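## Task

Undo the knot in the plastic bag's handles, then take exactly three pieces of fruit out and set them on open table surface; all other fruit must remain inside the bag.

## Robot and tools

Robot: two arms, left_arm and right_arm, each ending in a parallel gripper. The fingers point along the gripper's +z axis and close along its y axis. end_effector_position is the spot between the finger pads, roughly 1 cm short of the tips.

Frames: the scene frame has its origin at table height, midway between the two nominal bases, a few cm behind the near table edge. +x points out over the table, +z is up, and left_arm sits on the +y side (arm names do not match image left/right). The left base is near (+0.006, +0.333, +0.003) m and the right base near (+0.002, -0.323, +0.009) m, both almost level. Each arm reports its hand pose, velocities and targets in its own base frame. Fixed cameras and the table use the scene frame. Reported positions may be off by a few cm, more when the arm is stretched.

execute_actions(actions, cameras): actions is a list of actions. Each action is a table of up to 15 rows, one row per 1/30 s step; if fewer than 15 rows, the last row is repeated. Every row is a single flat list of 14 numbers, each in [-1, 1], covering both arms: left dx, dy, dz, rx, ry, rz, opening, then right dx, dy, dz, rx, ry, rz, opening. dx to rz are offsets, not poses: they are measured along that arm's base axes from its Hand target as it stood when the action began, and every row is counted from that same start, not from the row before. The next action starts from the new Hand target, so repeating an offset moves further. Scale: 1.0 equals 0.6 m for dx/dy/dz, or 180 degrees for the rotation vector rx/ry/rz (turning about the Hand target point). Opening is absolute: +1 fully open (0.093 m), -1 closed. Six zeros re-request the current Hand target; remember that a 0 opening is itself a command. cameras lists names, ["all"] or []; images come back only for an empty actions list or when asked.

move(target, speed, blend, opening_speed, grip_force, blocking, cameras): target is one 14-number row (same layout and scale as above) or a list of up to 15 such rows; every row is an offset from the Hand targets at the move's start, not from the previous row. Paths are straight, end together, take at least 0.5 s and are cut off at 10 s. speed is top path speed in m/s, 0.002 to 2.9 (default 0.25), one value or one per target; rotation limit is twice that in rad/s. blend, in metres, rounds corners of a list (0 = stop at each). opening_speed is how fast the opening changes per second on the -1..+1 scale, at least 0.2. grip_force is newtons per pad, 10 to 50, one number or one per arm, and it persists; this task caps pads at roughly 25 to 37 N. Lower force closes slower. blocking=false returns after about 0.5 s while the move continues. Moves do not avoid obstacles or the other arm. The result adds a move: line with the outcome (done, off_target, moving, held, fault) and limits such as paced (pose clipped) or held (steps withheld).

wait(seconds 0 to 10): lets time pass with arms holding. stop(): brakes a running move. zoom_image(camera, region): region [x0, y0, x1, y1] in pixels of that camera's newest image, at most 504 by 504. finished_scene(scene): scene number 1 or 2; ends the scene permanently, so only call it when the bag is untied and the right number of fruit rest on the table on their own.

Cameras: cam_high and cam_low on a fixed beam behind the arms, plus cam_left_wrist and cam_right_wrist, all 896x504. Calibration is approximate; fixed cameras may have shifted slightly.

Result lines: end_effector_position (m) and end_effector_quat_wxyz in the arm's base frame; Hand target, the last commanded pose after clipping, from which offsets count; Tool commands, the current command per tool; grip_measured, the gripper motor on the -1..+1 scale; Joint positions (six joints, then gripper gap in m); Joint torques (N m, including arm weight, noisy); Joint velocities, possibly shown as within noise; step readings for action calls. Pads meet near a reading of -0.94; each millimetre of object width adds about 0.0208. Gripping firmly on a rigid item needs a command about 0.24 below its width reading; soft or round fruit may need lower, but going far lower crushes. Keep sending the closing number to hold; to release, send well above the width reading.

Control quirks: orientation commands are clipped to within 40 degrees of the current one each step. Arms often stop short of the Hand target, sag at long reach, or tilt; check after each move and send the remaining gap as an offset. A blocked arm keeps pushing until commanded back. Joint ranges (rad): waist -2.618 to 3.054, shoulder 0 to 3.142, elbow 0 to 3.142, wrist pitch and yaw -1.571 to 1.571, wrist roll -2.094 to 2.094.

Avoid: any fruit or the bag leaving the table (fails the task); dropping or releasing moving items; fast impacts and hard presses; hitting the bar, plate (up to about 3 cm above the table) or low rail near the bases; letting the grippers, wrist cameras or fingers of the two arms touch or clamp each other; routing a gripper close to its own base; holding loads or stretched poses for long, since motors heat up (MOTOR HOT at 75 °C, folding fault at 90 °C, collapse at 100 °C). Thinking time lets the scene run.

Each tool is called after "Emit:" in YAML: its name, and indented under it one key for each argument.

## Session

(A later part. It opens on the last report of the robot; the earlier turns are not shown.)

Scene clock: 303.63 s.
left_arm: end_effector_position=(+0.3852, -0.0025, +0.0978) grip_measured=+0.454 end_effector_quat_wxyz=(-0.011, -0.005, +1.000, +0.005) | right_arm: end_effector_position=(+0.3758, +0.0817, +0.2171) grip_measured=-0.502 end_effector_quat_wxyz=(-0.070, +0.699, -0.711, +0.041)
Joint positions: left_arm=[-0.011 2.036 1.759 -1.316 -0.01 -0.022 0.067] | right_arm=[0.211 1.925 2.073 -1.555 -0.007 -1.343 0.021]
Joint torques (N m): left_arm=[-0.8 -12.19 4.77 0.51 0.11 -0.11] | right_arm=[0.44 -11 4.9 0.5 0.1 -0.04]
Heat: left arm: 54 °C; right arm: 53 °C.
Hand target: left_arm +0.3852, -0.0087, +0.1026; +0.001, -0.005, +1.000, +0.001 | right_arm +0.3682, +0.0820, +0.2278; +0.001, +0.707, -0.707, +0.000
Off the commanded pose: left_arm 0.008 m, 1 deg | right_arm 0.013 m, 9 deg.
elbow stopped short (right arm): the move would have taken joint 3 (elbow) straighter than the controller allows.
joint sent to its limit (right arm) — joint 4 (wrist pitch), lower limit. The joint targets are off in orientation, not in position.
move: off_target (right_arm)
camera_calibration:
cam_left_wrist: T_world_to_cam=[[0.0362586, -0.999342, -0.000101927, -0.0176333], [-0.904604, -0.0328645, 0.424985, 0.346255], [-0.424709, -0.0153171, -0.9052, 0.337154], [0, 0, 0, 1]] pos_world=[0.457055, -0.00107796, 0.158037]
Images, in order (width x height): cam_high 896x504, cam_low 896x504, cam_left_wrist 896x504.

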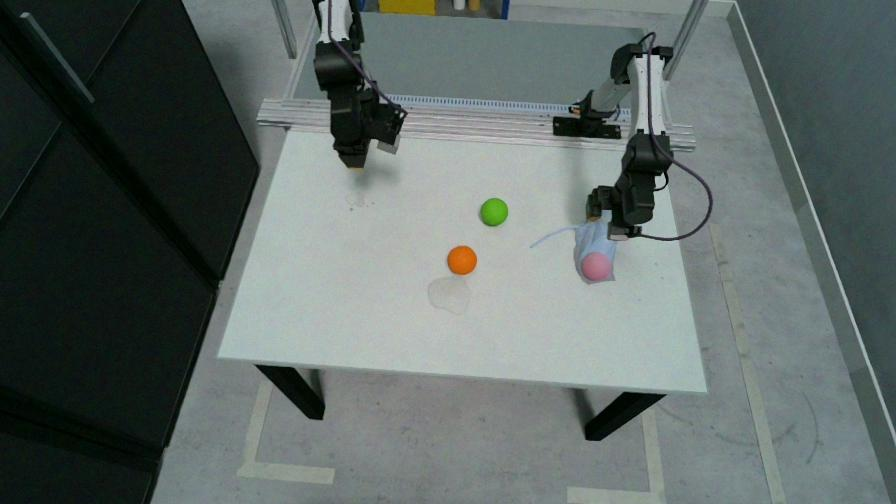

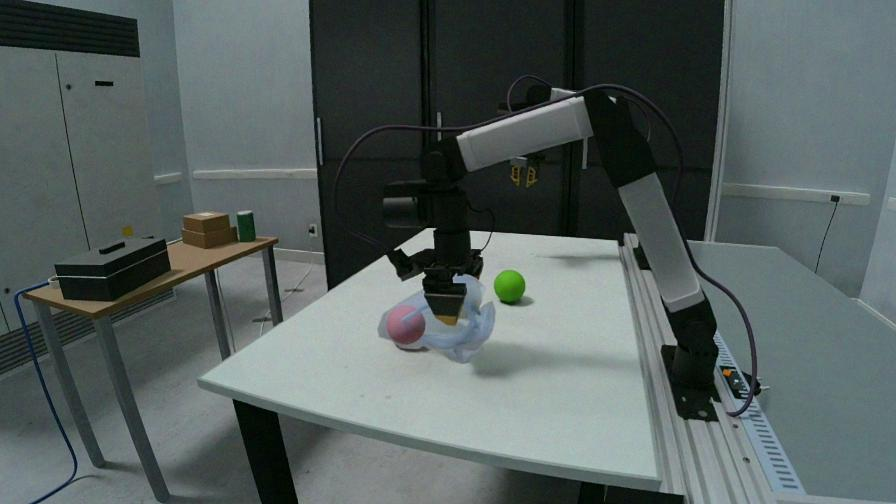

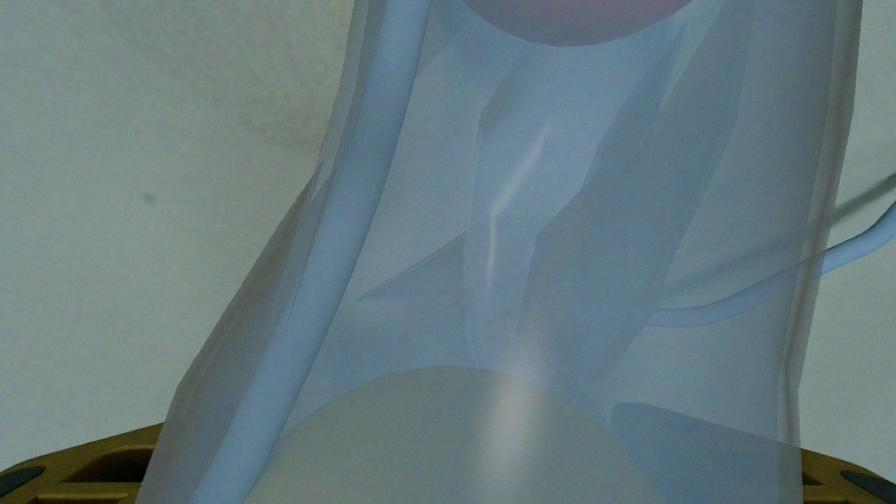

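Emit:
move:
  target:
    - [-0.05,-0.0,0.0,0,0,0,0.05,0,0,0,0,0,0,-0.5]
    - [-0.06,0,-0.125,0,0,0,0.05,0,0,0,0,0,0,-0.5]
    - [-0.06,0,-0.125,0,0,0,0.9,0,0,0,0,0,0,-0.5]
    - [-0.06,0,0.05,0,0,0,0.9,0,0,0,0,0,0,-0.5]
    - [0.05,-0.2,0.32,0,0,-0.5,0.9,0,0,0,0,0,0,-0.5]
  opening_speed: 0.6
  cameras: ["cam_low","cam_high","cam_left_wrist"]

Emit:
zoom_image:
  camera: "cam_low"
  region: [310, 210, 530, 400]

Emit:
zoom_image:
  camera: "cam_high"
  region: [500, 150, 660, 300]

Scene clock: 313.57 s.
left_arm: end_effector_position=(+0.4154, -0.1212, +0.2977) grip_measured=+0.898 end_effector_quat_wxyz=(+0.204, +0.674, +0.701, +0.109) | right_arm: end_effector_position=(+0.3758, +0.0817, +0.2171) grip_measured=-0.502 end_effector_quat_wxyz=(-0.070, +0.699, -0.711, +0.041)
Joint positions: left_arm=[-0.286 1.996 2.444 -1.553 -0.006 1.247 0.088] | right_arm=[0.211 1.925 2.073 -1.555 -0.007 -1.343 0.021]
Joint torques (N m): left_arm=[-0.9 -7.87 7.19 1.16 0.15 0.1] | right_arm=[0.44 -10.97 4.88 0.51 0.11 -0.01]
Heat: left arm: 52 °C; right arm: 53 °C.
Hand target: left_arm +0.4153, -0.1287, +0.2946; +0.001, +0.703, +0.711, +0.000 | right_arm +0.3682, +0.0820, +0.2278; +0.001, +0.707, -0.707, +0.000
Off the commanded pose: left_arm 0.008 m, 27 deg | right_arm 0.013 m, 9 deg.
joint sent to its limit (left arm) — joint 4 (wrist pitch), lower limit. The joint targets are off in orientation, not in position.
joint sent to its limit (right arm) — joint 4 (wrist pitch), lower limit. The joint targets are off in orientation, not in position.
move: off_target (left_arm, right_arm)
camera_calibration:
cam_left_wrist: T_world_to_cam=[[-0.905332, -0.0909048, -0.414861, 0.487465], [-0.199903, 0.953062, 0.227403, 0.170293], [0.374716, 0.288808, -0.88101, 0.226599], [0, 0, 0, 1]] pos_world=[0.39045, -0.18343, 0.363141]
Images, in order (width x height): cam_high 896x504, cam_low 896x504, cam_left_wrist 896x504.

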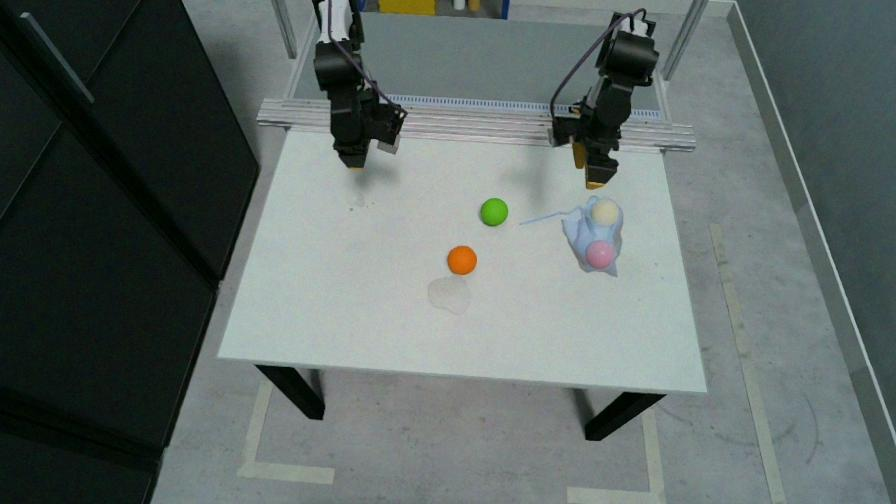

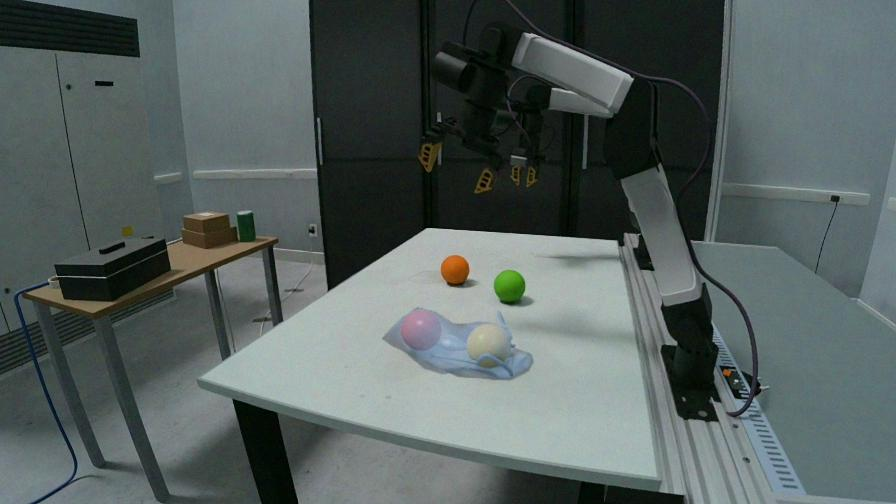

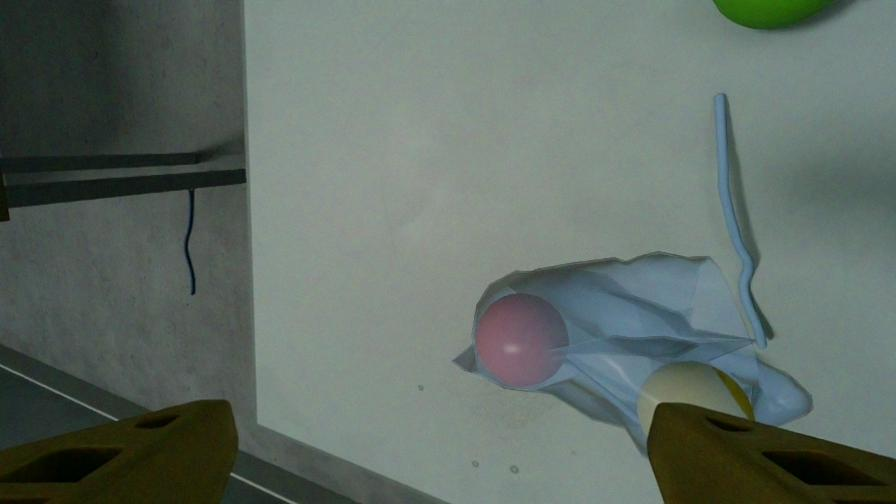

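Scaled by 2.291 from the camera's 896x504 image, which has a finer 1280x720 frame.

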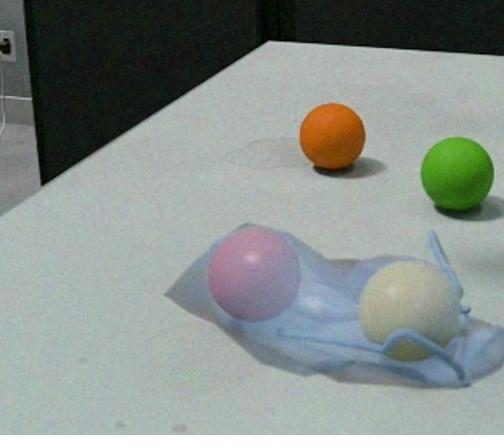

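Scaled by 3.150 from the camera's 896x504 image, which has a finer 1280x720 frame.

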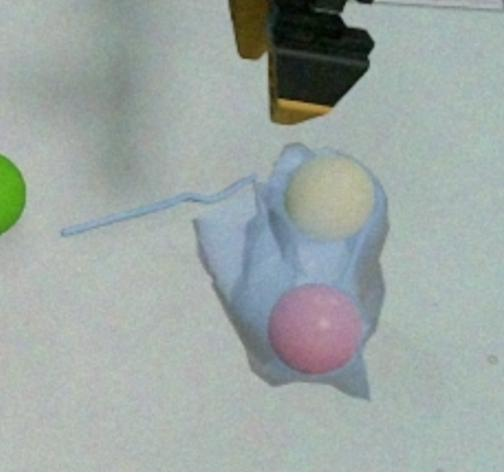

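Emit:
move:
  target:
    - [-0.025,0.175,-0.25,0,0,0.5,0.5,0,0,0,0,0,0,-0.5]
    - [-0.025,0.175,-0.455,0,0,0.5,0.5,0,0,0,0,0,0,-0.5]
    - [-0.025,0.175,-0.455,0,0,0.5,-1,0,0,0,0,0,0,-0.5]
    - [0,0.175,-0.33,0,0,0.5,-1,0,0,0,0,0,0,-0.5]
    - [0.15,0.175,-0.3,0,0,0.5,-1,0,0,0,0,0,0,-0.5]
  cameras: ["cam_low","cam_high","cam_left_wrist"]

Emit:
zoom_image:
  camera: "cam_low"
  region: [310, 210, 580, 420]

Emit:
zoom_image:
  camera: "cam_high"
  region: [500, 150, 660, 300]

Scene clock: 323.73 s.
left_arm: end_effector_position=(+0.5059, -0.0222, +0.1200) grip_measured=-0.946 end_effector_quat_wxyz=(+0.077, -0.005, +0.997, +0.004) | right_arm: end_effector_position=(+0.3758, +0.0817, +0.2171) grip_measured=-0.502 end_effector_quat_wxyz=(-0.070, +0.699, -0.711, +0.041)
Joint positions: left_arm=[-0.049 2.517 2.649 -1.549 -0.016 -0.059 0] | right_arm=[0.211 1.925 2.073 -1.555 -0.007 -1.343 0.021]
Joint torques (N m): left_arm=[0.34 -11.75 7.91 0.58 0.17 0.03] | right_arm=[0.42 -10.96 4.97 0.52 0.12 -0.03]
Heat: left arm: 51 °C; right arm: 53 °C.
Hand target: left_arm +0.5053, -0.0236, +0.1147; +0.001, -0.005, +1.000, +0.001 | right_arm +0.3682, +0.0820, +0.2278; +0.001, +0.707, -0.707, +0.000
Off the commanded pose: left_arm 0.006 m, 9 deg | right_arm 0.013 m, 9 deg.
joint sent to its limit (left arm) — joint 4 (wrist pitch), lower limit. The joint targets are off in orientation, not in position.
joint sent to its limit (right arm) — joint 4 (wrist pitch), lower limit. The joint targets are off in orientation, not in position.
move: off_target (left_arm, right_arm)
camera_calibration:
cam_left_wrist: T_world_to_cam=[[0.0350051, -0.999362, 0.00707802, -0.0418351], [-0.965165, -0.031968, 0.259681, 0.495736], [-0.259289, -0.0159216, -0.965668, 0.331765], [0, 0, 0, 1]] pos_world=[0.565955, -0.0206785, 0.191938]
Images, in order (width x height): cam_high 896x504, cam_low 896x504, cam_left_wrist 896x504.

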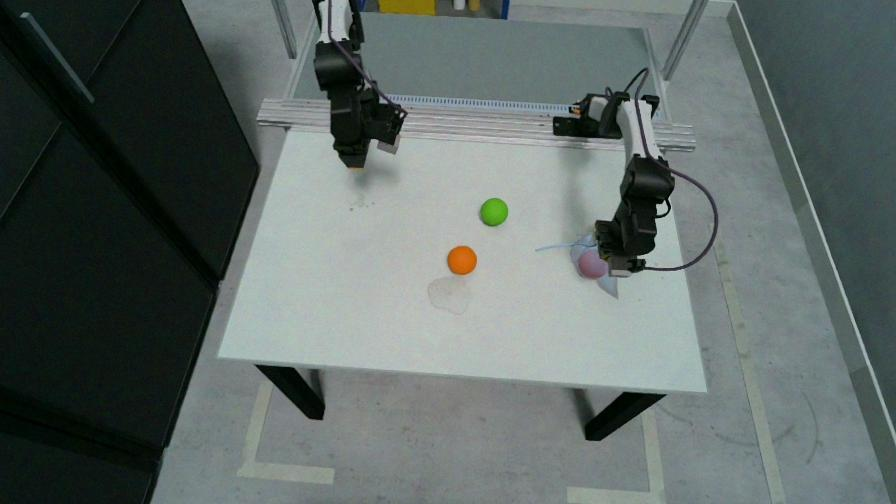

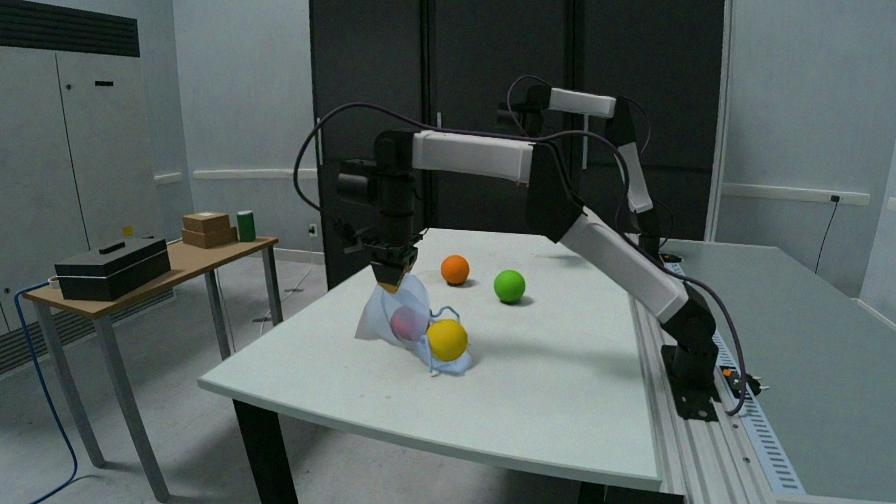

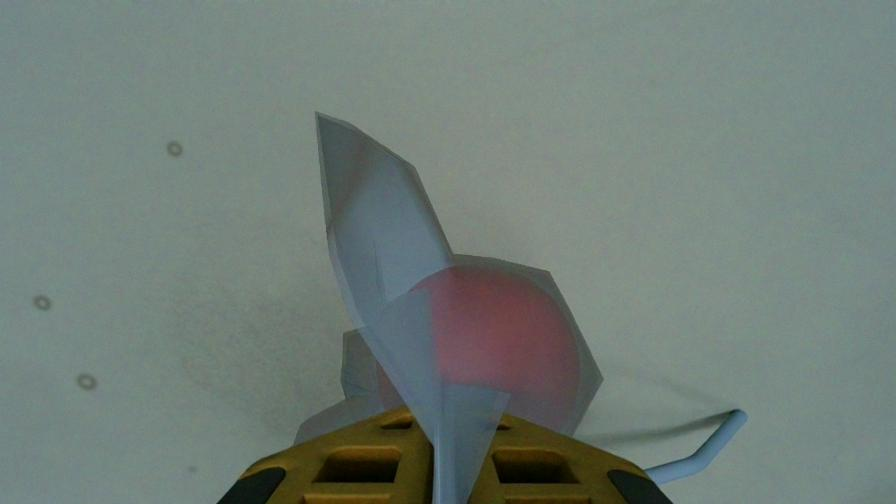

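Scaled by 1.867 from the camera's 896x504 image, which has a finer 1280x720 frame.

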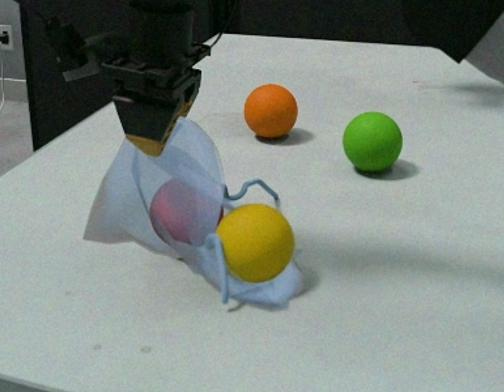

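Scaled by 3.150 from the camera's 896x504 image, which has a finer 1280x720 frame.

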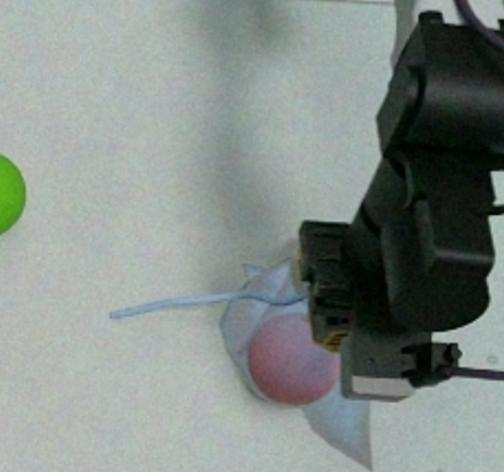

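Brilliant: yellow is uncovered. Lower film at +x and release, then look.

Emit:
move:
  target:
    - [0.07,0.02,-0.03,0,0,0,-1,0,0,0,0,0,0,-0.5]
    - [0.08,0.02,-0.1,0,0,0,-1,0,0,0,0,0,0,-0.5]
    - [0.08,0.02,-0.1,0,0,0,0,0,0,0,0,0,0,-0.5]
    - [0.06,0.0,0.07,0,0,0,0,0,0,0,0,0,0,-0.5]
    - [-0.23,-0.2,0.3,0,0,-0.5,0.9,0,0,0,0,0,0,-0.5]
  speed: 0.2
  cameras: ["cam_low","cam_high","cam_left_wrist"]

Emit:
zoom_image:
  camera: "cam_low"
  region: [310, 210, 580, 420]

Emit:
zoom_image:
  camera: "cam_high"
  region: [500, 150, 660, 300]

Scene clock: 333.27 s.
left_arm: end_effector_position=(+0.3770, -0.1433, +0.2909) grip_measured=+0.898 end_effector_quat_wxyz=(+0.190, +0.679, +0.705, +0.074) | right_arm: end_effector_position=(+0.3758, +0.0817, +0.2171) grip_measured=-0.502 end_effector_quat_wxyz=(-0.070, +0.699, -0.711, +0.041)
Joint positions: left_arm=[-0.357 1.891 2.283 -1.552 0.015 1.174 0.088] | right_arm=[0.211 1.925 2.073 -1.555 -0.007 -1.343 0.021]
Joint torques (N m): left_arm=[-0.91 -10.66 4.26 1.06 -0.01 0.1] | right_arm=[0.46 -10.96 4.89 0.51 0.12 -0.01]
Heat: left arm: 53 °C; right arm: 53 °C.
Hand target: left_arm +0.3673, -0.1436, +0.2947; +0.001, +0.703, +0.711, +0.000 | right_arm +0.3682, +0.0820, +0.2278; +0.001, +0.707, -0.707, +0.000
Off the commanded pose: left_arm 0.010 m, 23 deg | right_arm 0.013 m, 9 deg.
elbow stopped short (left arm): the move would have taken joint 3 (elbow) straighter than the controller allows.
joint sent to its limit (left arm) — joint 4 (wrist pitch), lower limit. The joint targets are off in orientation, not in position.
joint sent to its limit (right arm) — joint 4 (wrist pitch), lower limit. The joint targets are off in orientation, not in position.
move: off_target (left_arm, right_arm); target 3's new opening was sent with left_arm's hand 0.010 m and 11 deg from that target; target 5's new opening was sent with left_arm's hand 0.010 m and 23 deg from that target
camera_calibration:
cam_left_wrist: T_world_to_cam=[[-0.932799, -0.0895287, -0.3491, 0.439287], [-0.17184, 0.961941, 0.212462, 0.18023], [0.316793, 0.258173, -0.912682, 0.268063], [0, 0, 0, 1]] pos_world=[0.355817, -0.203248, 0.359719]
Images, in order (width x height): cam_high 896x504, cam_low 896x504, cam_left_wrist 896x504.

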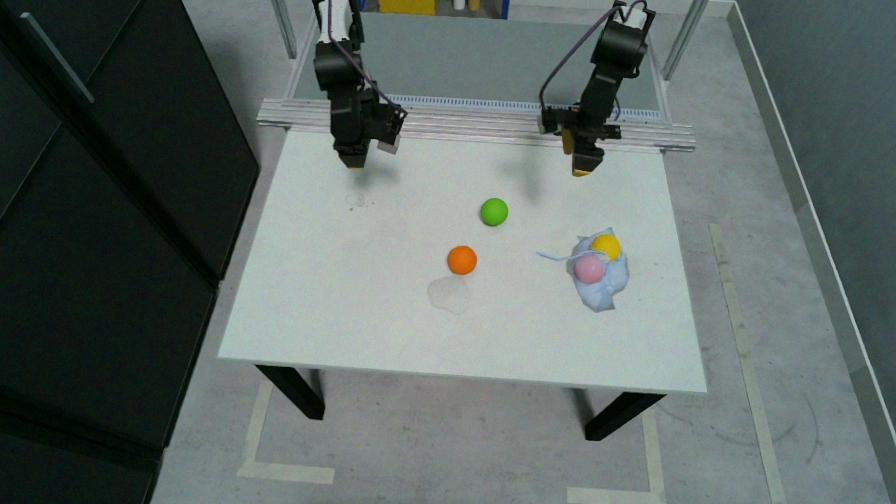

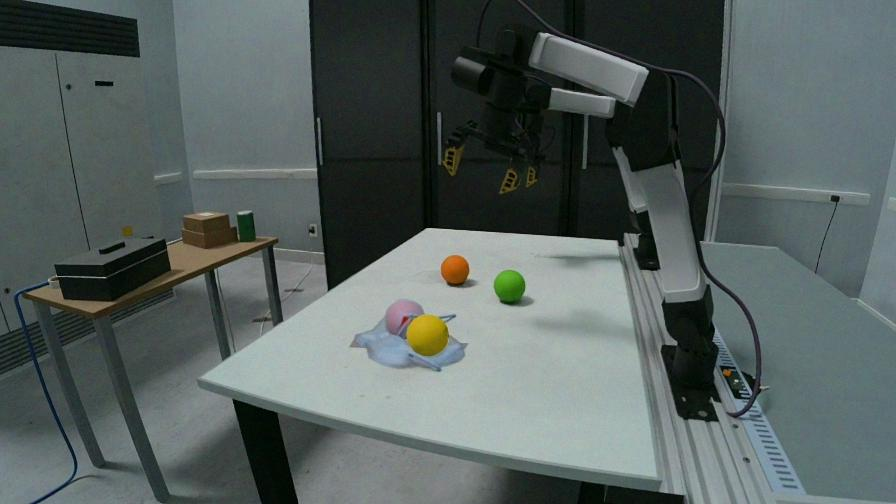

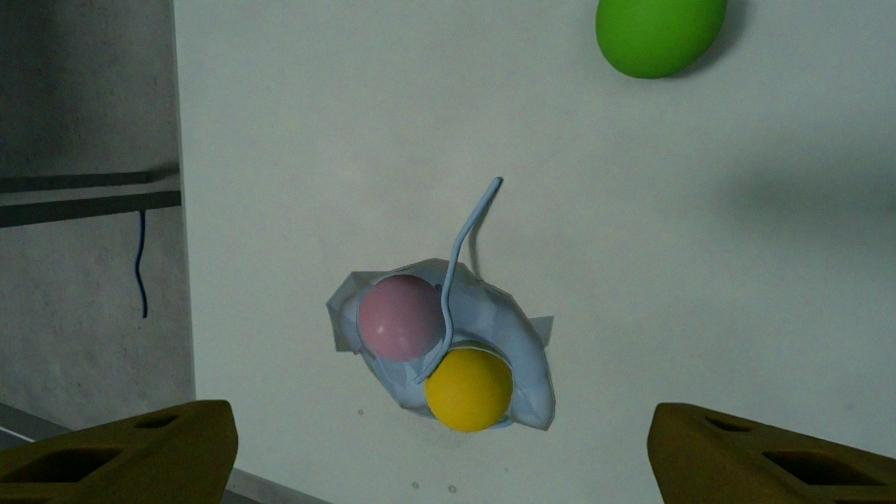

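Scaled by 1.867 from the camera's 896x504 image, which has a finer 1280x720 frame.

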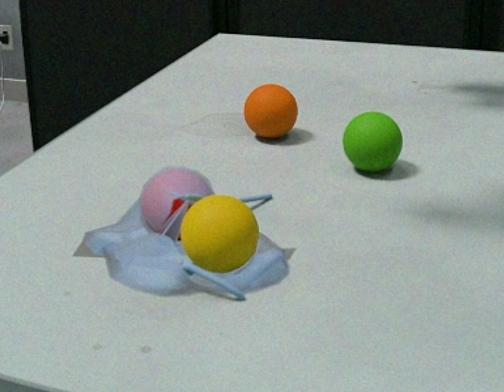

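Scaled by 3.150 from the camera's 896x504 image, which has a finer 1280x720 frame.

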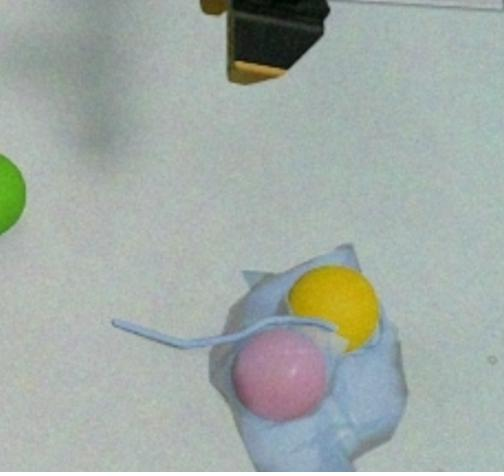

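Emit:
move:
  target:
    - [0.121,0.245,-0.25,0,0,0.27,1,0,0,0,0,0,0,-0.5]
    - [0.121,0.245,-0.438,0,0,0.27,1,0,0,0,0,0,0,-0.5]
    - [0.121,0.245,-0.438,0,0,0.27,0.05,0,0,0,0,0,0,-0.5]
    - [0.121,0.245,-0.25,0,0,0.27,0.05,0,0,0,0,0,0,-0.5]
  opening_speed: 1
  cameras: ["cam_low","cam_high"]

Emit:
zoom_image:
  camera: "cam_low"
  region: [310, 210, 580, 420]

Scene clock: 340.67 s.
left_arm: end_effector_position=(+0.4430, +0.0030, +0.1433) grip_measured=+0.377 end_effector_quat_wxyz=(+0.026, +0.353, +0.935, +0.007) | right_arm: end_effector_position=(+0.3758, +0.0817, +0.2171) grip_measured=-0.502 end_effector_quat_wxyz=(-0.070, +0.699, -0.711, +0.041)
Joint positions: left_arm=[0.009 2.256 2.286 -1.548 0.006 0.731 0.063] | right_arm=[0.211 1.925 2.073 -1.555 -0.007 -1.343 0.021]
Joint torques (N m): left_arm=[0.12 -11.73 6.57 0.34 0.02 -0.1] | right_arm=[0.46 -10.92 4.94 0.52 0.12 -0.01]
Heat: left arm: 53 °C; right arm: 53 °C.
Hand target: left_arm +0.4399, +0.0034, +0.1445; +0.001, +0.348, +0.937, +0.001 | right_arm +0.3682, +0.0820, +0.2278; +0.001, +0.707, -0.707, +0.000
Off the commanded pose: left_arm 0.003 m, 3 deg | right_arm 0.013 m, 9 deg.
joint sent to its limit (left arm) — joint 4 (wrist pitch), lower limit. The joint targets still meet the commanded pose.
joint sent to its limit (right arm) — joint 4 (wrist pitch), lower limit. The joint targets are off in orientation, not in position.
move: off_target (left_arm, right_arm)
Images, in order (width x height): cam_high 896x504, cam_low 896x504.

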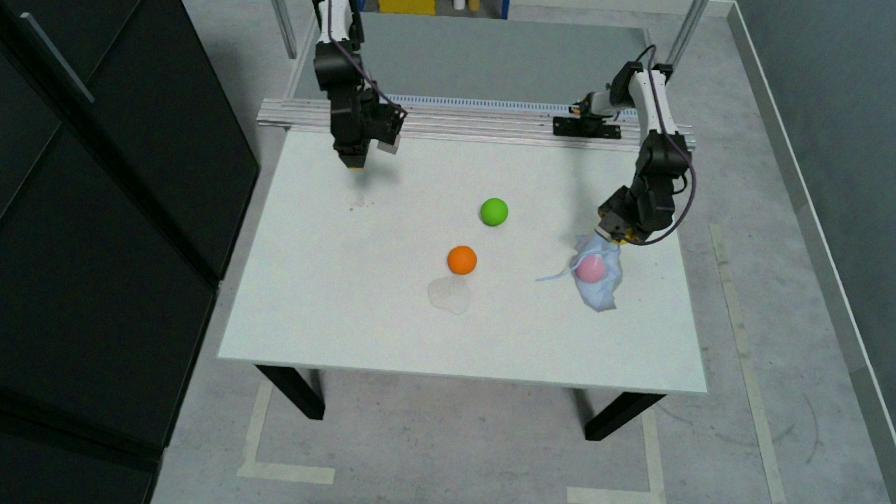

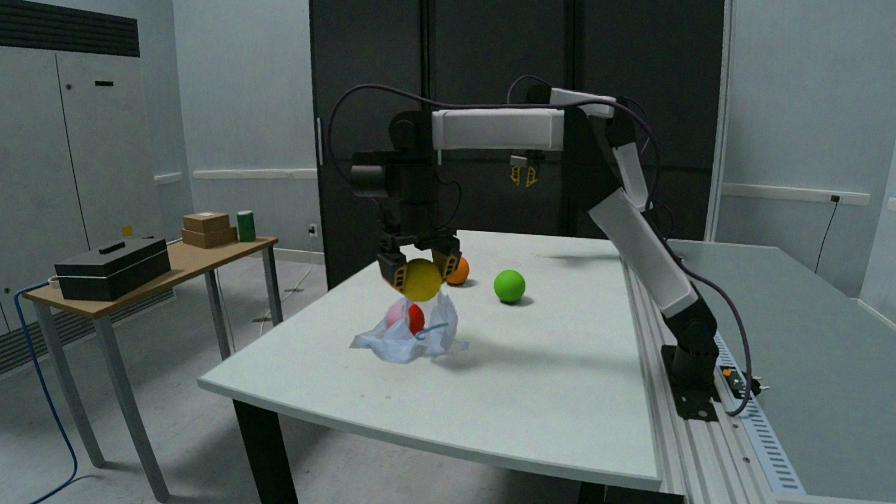

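Scaled by 1.867 from the camera's 896x504 image, which has a finer 1280x720 frame.

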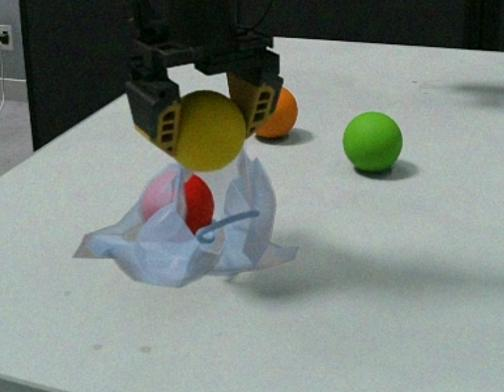

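Emit:
move:
  target:
    - [-0.05,-0.05,0.1,0,0,0,0.05,0,0,0,0,0,0,-0.5]
    - [-0.23,-0.2,0.05,0,0,0,0.05,0,0,0,0,0,0,-0.5]
  blend: [0.02,0]
  cameras: ["cam_low","cam_high"]

Scene clock: 342.97 s.
left_arm: end_effector_position=(+0.3032, -0.1157, +0.1716) grip_measured=+0.377 end_effector_quat_wxyz=(-0.011, +0.352, +0.936, -0.001) | right_arm: end_effector_position=(+0.3758, +0.0817, +0.2171) grip_measured=-0.502 end_effector_quat_wxyz=(-0.070, +0.699, -0.711, +0.041)
Joint positions: left_arm=[-0.364 1.805 1.738 -1.526 0.002 0.355 0.063] | right_arm=[0.211 1.925 2.073 -1.555 -0.007 -1.343 0.021]
Joint torques (N m): left_arm=[-0.28 -10.17 4.55 0.56 0.03 -0.13] | right_arm=[0.42 -10.89 4.89 0.52 0.11 -0.01]
Heat: left arm: 53 °C; right arm: 53 °C.
Hand target: left_arm +0.3018, -0.1167, +0.1747; +0.001, +0.349, +0.937, +0.001 | right_arm +0.3682, +0.0820, +0.2278; +0.001, +0.707, -0.707, +0.000
Off the commanded pose: left_arm 0.003 m, 1 deg | right_arm 0.013 m, 9 deg.
joint sent to its limit (right arm) — joint 4 (wrist pitch), lower limit. The joint targets are off in orientation, not in position.
move: off_target (right_arm)
Images, in order (width x height): cam_high 896x504, cam_low 896x504.

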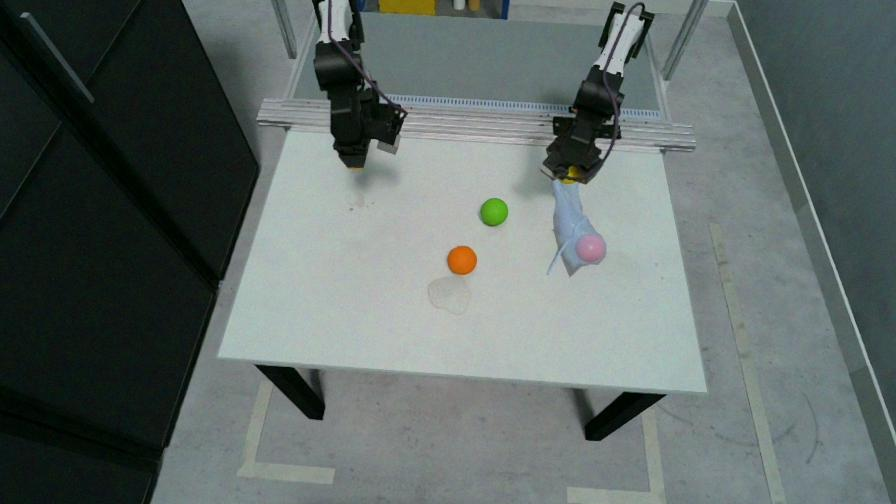

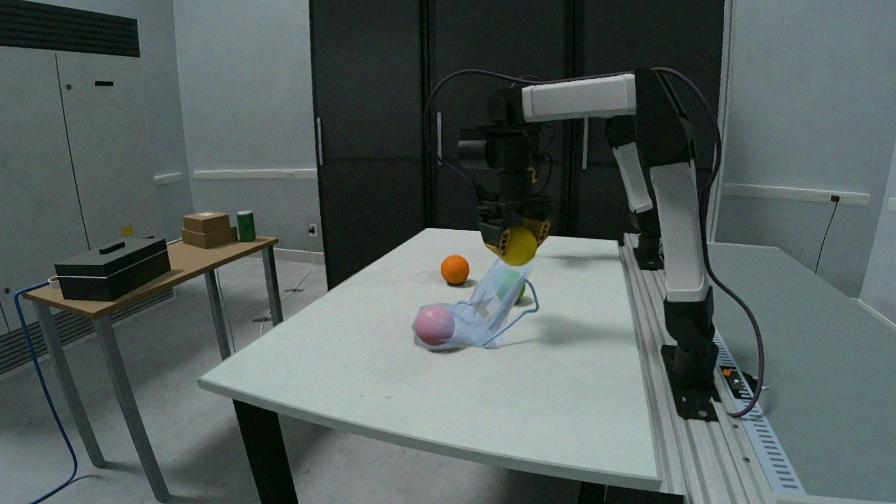

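Emit:
move:
  target:
    - [-0.05,0,0,0,0,0,0.05,0,0,0,0,0,0,-0.5]
    - [-0.09,0,-0.243,0,0,0,0.05,0,0,0,0,0,0,-0.5]
    - [-0.09,0,-0.243,0,0,0,0.85,0,0,0,0,0,0,-0.5]
    - [-0.09,0,-0.05,0,0,0,0.85,0,0,0,0,0,0,-0.5]
    - [-0.09,0.2,0.15,0,0,0,0.85,0,0,0,0,0,0,-0.5]
  opening_speed: 0.6
  cameras: ["cam_low","cam_high"]

Emit:
zoom_image:
  camera: "cam_low"
  region: [390, 230, 600, 400]

Emit:
zoom_image:
  camera: "cam_high"
  region: [500, 140, 660, 290]

Scene clock: 350.40 s.
left_arm: end_effector_position=(+0.2513, +0.0026, +0.2609) grip_measured=+0.848 end_effector_quat_wxyz=(+0.135, +0.339, +0.929, +0.051) | right_arm: end_effector_position=(+0.3758, +0.0817, +0.2171) grip_measured=-0.502 end_effector_quat_wxyz=(-0.070, +0.699, -0.711, +0.041)
Joint positions: left_arm=[0.011 1.347 1.613 -1.547 0 0.711 0.086] | right_arm=[0.211 1.925 2.073 -1.555 -0.007 -1.343 0.021]
Joint torques (N m): left_arm=[0.44 -4.18 7.01 0.82 0.07 0.14] | right_arm=[0.43 -10.96 4.98 0.5 0.11 -0.01]
Heat: left arm: 51 °C; right arm: 53 °C.
Hand target: left_arm +0.2478, +0.0033, +0.2646; +0.001, +0.348, +0.937, +0.001 | right_arm +0.3682, +0.0820, +0.2278; +0.001, +0.707, -0.707, +0.000
Off the commanded pose: left_arm 0.005 m, 16 deg | right_arm 0.013 m, 9 deg.
joint sent to its limit (left arm) — joint 4 (wrist pitch), lower limit. The joint targets are off in orientation, not in position.
joint sent to its limit (right arm) — joint 4 (wrist pitch), lower limit. The joint targets are off in orientation, not in position.
move: off_target (left_arm, right_arm)
Images, in order (width x height): cam_high 896x504, cam_low 896x504.

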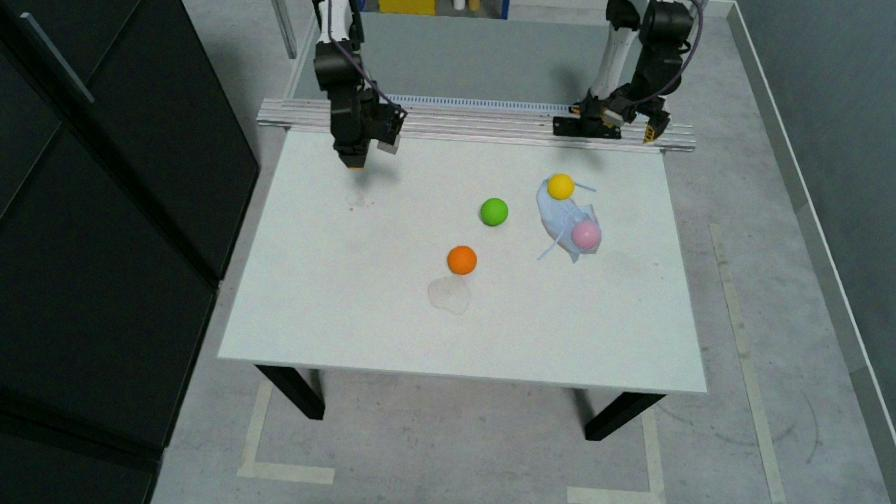

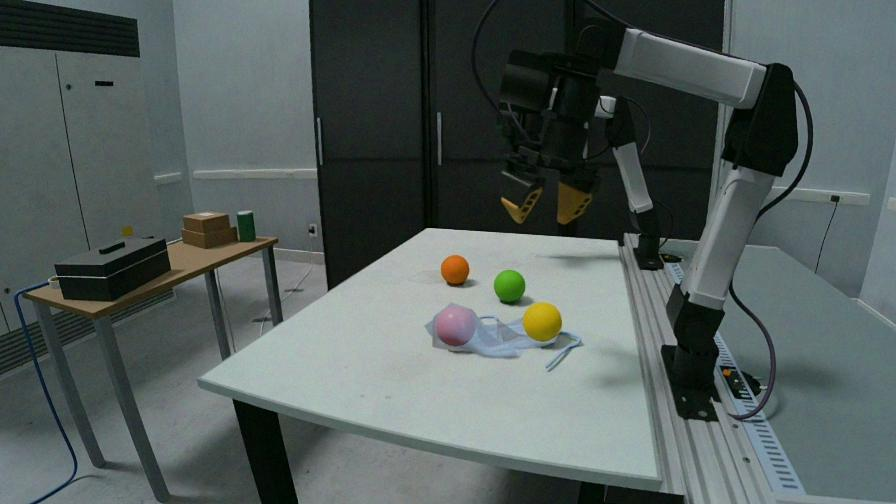

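Scaled by 2.400 from the camera's 896x504 image, which has a finer 1280x720 frame.

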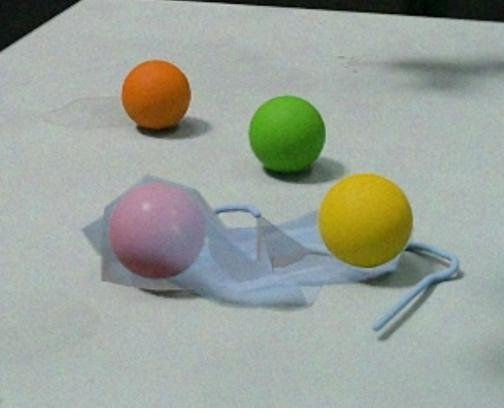

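Scaled by 3.150 from the camera's 896x504 image, which has a finer 1280x720 frame.

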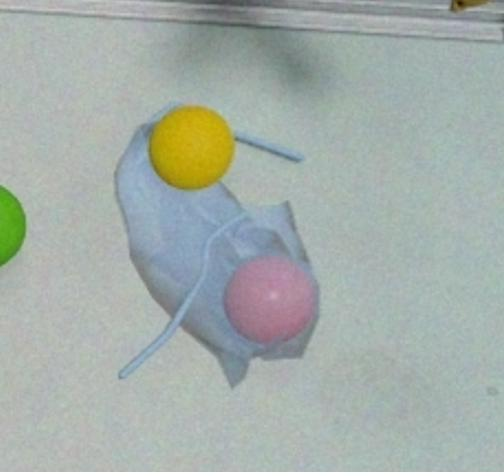

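Emit:
move:
  target:
    - [-0.06,-0.197,-0.2,0,0,0,1,0,0,0,0,0,0,-0.5]
    - [-0.06,-0.197,-0.372,0,0,0,1,0,0,0,0,0,0,-0.5]
    - [-0.06,-0.197,-0.372,0,0,0,0.05,0,0,0,0,0,0,-0.5]
    - [-0.06,-0.197,-0.15,0,0,0,0.05,0,0,0,0,0,0,-0.5]
  opening_speed: 1
  cameras: ["cam_low","cam_high"]

Emit:
zoom_image:
  camera: "cam_low"
  region: [390, 230, 600, 400]

Scene clock: 356.63 s.
left_arm: end_effector_position=(+0.2141, -0.1120, +0.1713) grip_measured=+0.052 end_effector_quat_wxyz=(+0.003, +0.350, +0.937, +0.005) | right_arm: end_effector_position=(+0.3758, +0.0817, +0.2171) grip_measured=-0.502 end_effector_quat_wxyz=(-0.070, +0.699, -0.711, +0.041)
Joint positions: left_arm=[-0.49 1.46 1.371 -1.476 -0.011 0.225 0.048] | right_arm=[0.211 1.925 2.073 -1.555 -0.007 -1.343 0.021]
Joint torques (N m): left_arm=[-0.42 -5.09 7.25 0.32 0.14 -0.1] | right_arm=[0.36 -10.92 4.89 0.52 0.12 -0.04]
Heat: left arm: 49 °C; right arm: 53 °C.
Hand target: left_arm +0.2118, -0.1149, +0.1746; +0.001, +0.349, +0.937, +0.001 | right_arm +0.3682, +0.0820, +0.2278; +0.001, +0.707, -0.707, +0.000
Off the commanded pose: left_arm 0.005 m, 1 deg | right_arm 0.013 m, 9 deg.
joint sent to its limit (right arm) — joint 4 (wrist pitch), lower limit. The joint targets are off in orientation, not in position.
move: off_target (right_arm)
Images, in order (width x height): cam_high 896x504, cam_low 896x504.

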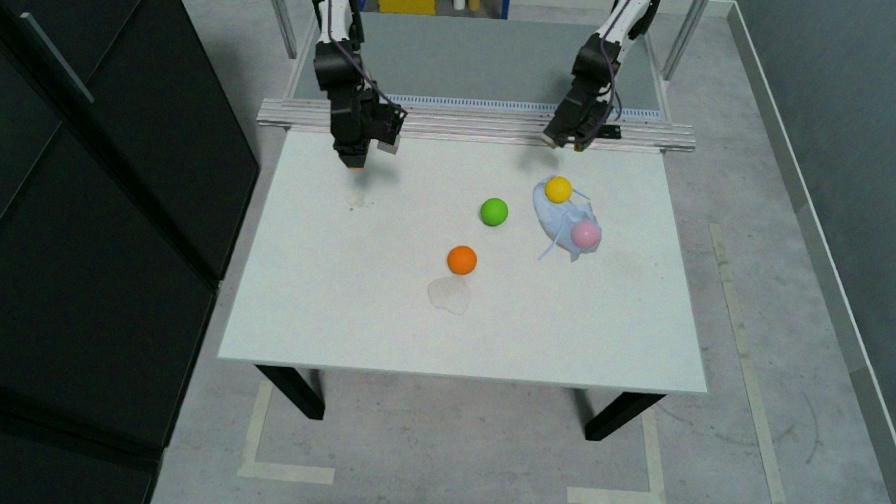

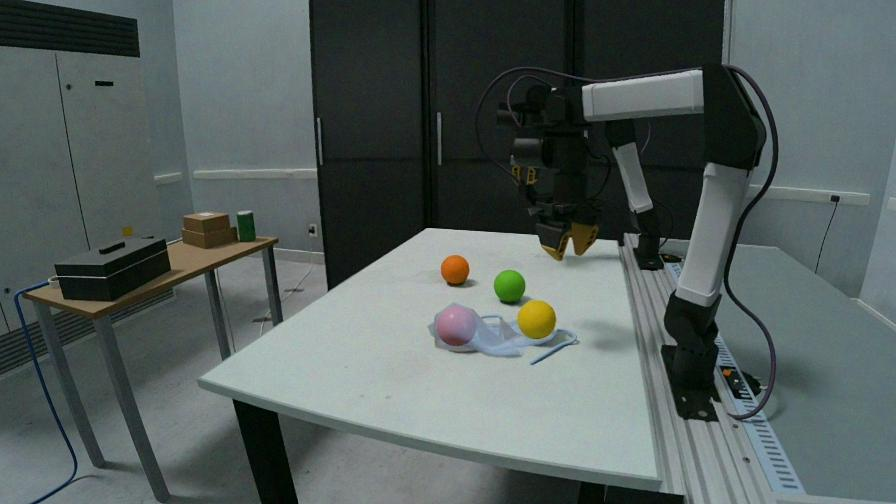

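Scaled by 2.400 from the camera's 896x504 image, which has a finer 1280x720 frame.

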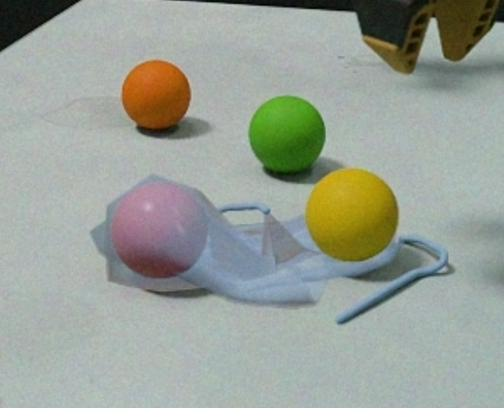

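Emit:
move:
  target: [-0.03,0,0.12,0,0,0,1,0,0,0,0,0,0,-0.5]
  cameras: ["cam_left_wrist"]

Scene clock: 357.93 s.
left_arm: end_effector_position=(+0.1971, -0.1125, +0.2451) grip_measured=+1.000 end_effector_quat_wxyz=(+0.124, +0.348, +0.929, -0.015) | right_arm: end_effector_position=(+0.3758, +0.0817, +0.2171) grip_measured=-0.502 end_effector_quat_wxyz=(-0.070, +0.699, -0.711, +0.041)
Joint positions: left_arm=[-0.527 1.272 1.501 -1.551 -0.011 0.19 0.093] | right_arm=[0.211 1.925 2.073 -1.555 -0.007 -1.343 0.021]
Joint torques (N m): left_arm=[-0.58 -2.85 6.82 0.81 0.11 -0.09] | right_arm=[0.38 -11 4.89 0.52 0.11 -0.02]
Heat: left arm: 49 °C; right arm: 53 °C.
Hand target: left_arm +0.1939, -0.1149, +0.2466; +0.001, +0.349, +0.937, +0.001 | right_arm +0.3682, +0.0820, +0.2278; +0.001, +0.707, -0.707, +0.000
Off the commanded pose: left_arm 0.004 m, 14 deg | right_arm 0.013 m, 9 deg.
joint sent to its limit (left arm) — joint 4 (wrist pitch), lower limit. The joint targets are off in orientation, not in position.
joint sent to its limit (right arm) — joint 4 (wrist pitch), lower limit. The joint targets are off in orientation, not in position.
move: off_target (left_arm, right_arm)
camera_calibration:
cam_left_wrist: T_world_to_cam=[[-0.633264, -0.772852, -0.0409451, 0.0468293], [-0.766398, 0.618851, 0.172214, 0.217869], [-0.107757, 0.140437, -0.984208, 0.363292], [0, 0, 0, 1]] pos_world=[0.235777, -0.149656, 0.321952]
Images, in order (width x height): cam_left_wrist 896x504.

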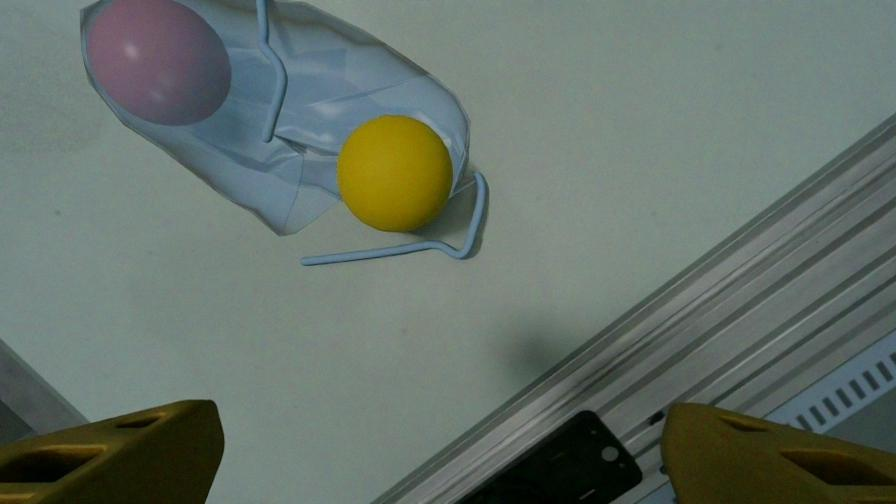

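Emit:
move:
  target:
    - [0.118,0.0,-0.15,0,0,0,1,0,0,0,0,0,0,-0.5]
    - [0.118,0.0,-0.346,0,0,0,1,0,0,0,0,0,0,-0.5]
    - [0.118,0.0,-0.346,0,0,0,0.05,0,0,0,0,0,0,-0.5]
    - [0.118,0,-0.12,0,0,0,0.05,0,0,0,0,0,0,-0.5]
  opening_speed: 1
  cameras: ["cam_low","cam_high"]

Emit:
zoom_image:
  camera: "cam_low"
  region: [390, 200, 600, 400]

Scene clock: 363.47 s.
left_arm: end_effector_position=(+0.2648, -0.1154, +0.1696) grip_measured=+0.311 end_effector_quat_wxyz=(+0.000, +0.345, +0.939, +0.003) | right_arm: end_effector_position=(+0.3758, +0.0817, +0.2171) grip_measured=-0.502 end_effector_quat_wxyz=(-0.070, +0.699, -0.711, +0.041)
Joint positions: left_arm=[-0.414 1.644 1.543 -1.471 -0.006 0.29 0.06] | right_arm=[0.211 1.925 2.073 -1.555 -0.007 -1.343 0.021]
Joint torques (N m): left_arm=[0.59 -7.06 7.49 0.28 0.09 0.12] | right_arm=[0.43 -10.88 4.93 0.51 0.1 -0.02]
Heat: left arm: 47 °C; right arm: 53 °C.
Hand target: left_arm +0.2647, -0.1148, +0.1747; +0.001, +0.349, +0.937, +0.001 | right_arm +0.3682, +0.0820, +0.2278; +0.001, +0.707, -0.707, +0.000
Off the commanded pose: left_arm 0.005 m, 1 deg | right_arm 0.013 m, 9 deg.
joint sent to its limit (right arm) — joint 4 (wrist pitch), lower limit. The joint targets are off in orientation, not in position.
move: off_target (right_arm)
Images, in order (width x height): cam_high 896x504, cam_low 896x504.

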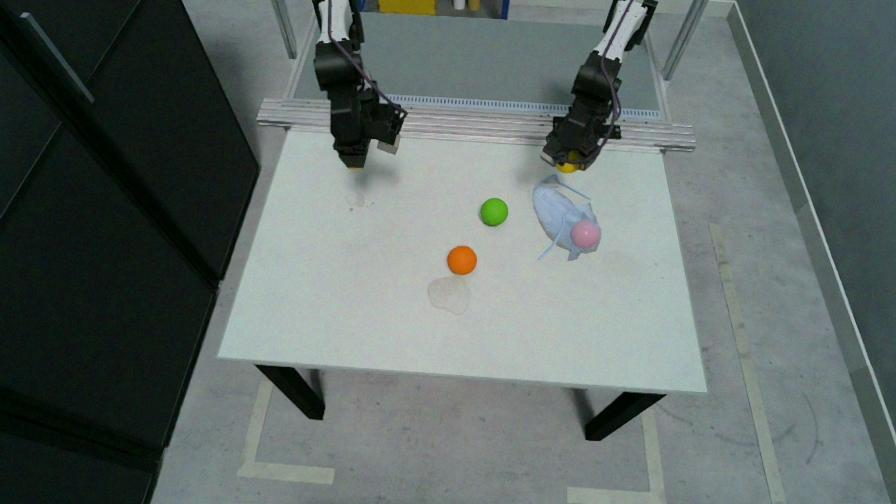

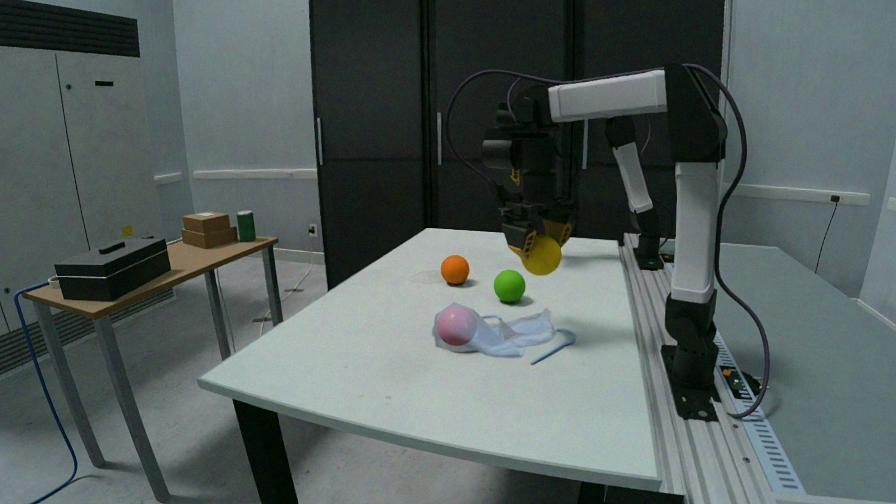

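Scaled by 2.400 from the camera's 896x504 image, which has a finer 1280x720 frame.

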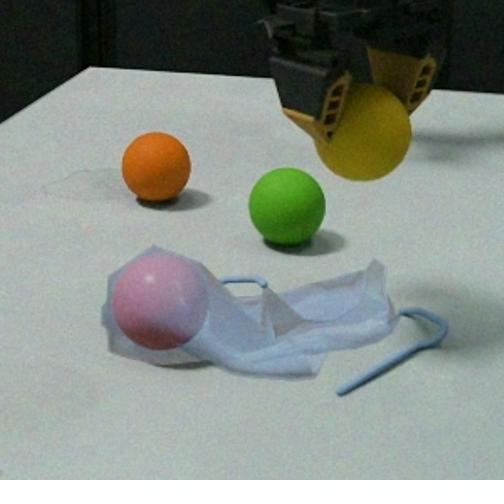

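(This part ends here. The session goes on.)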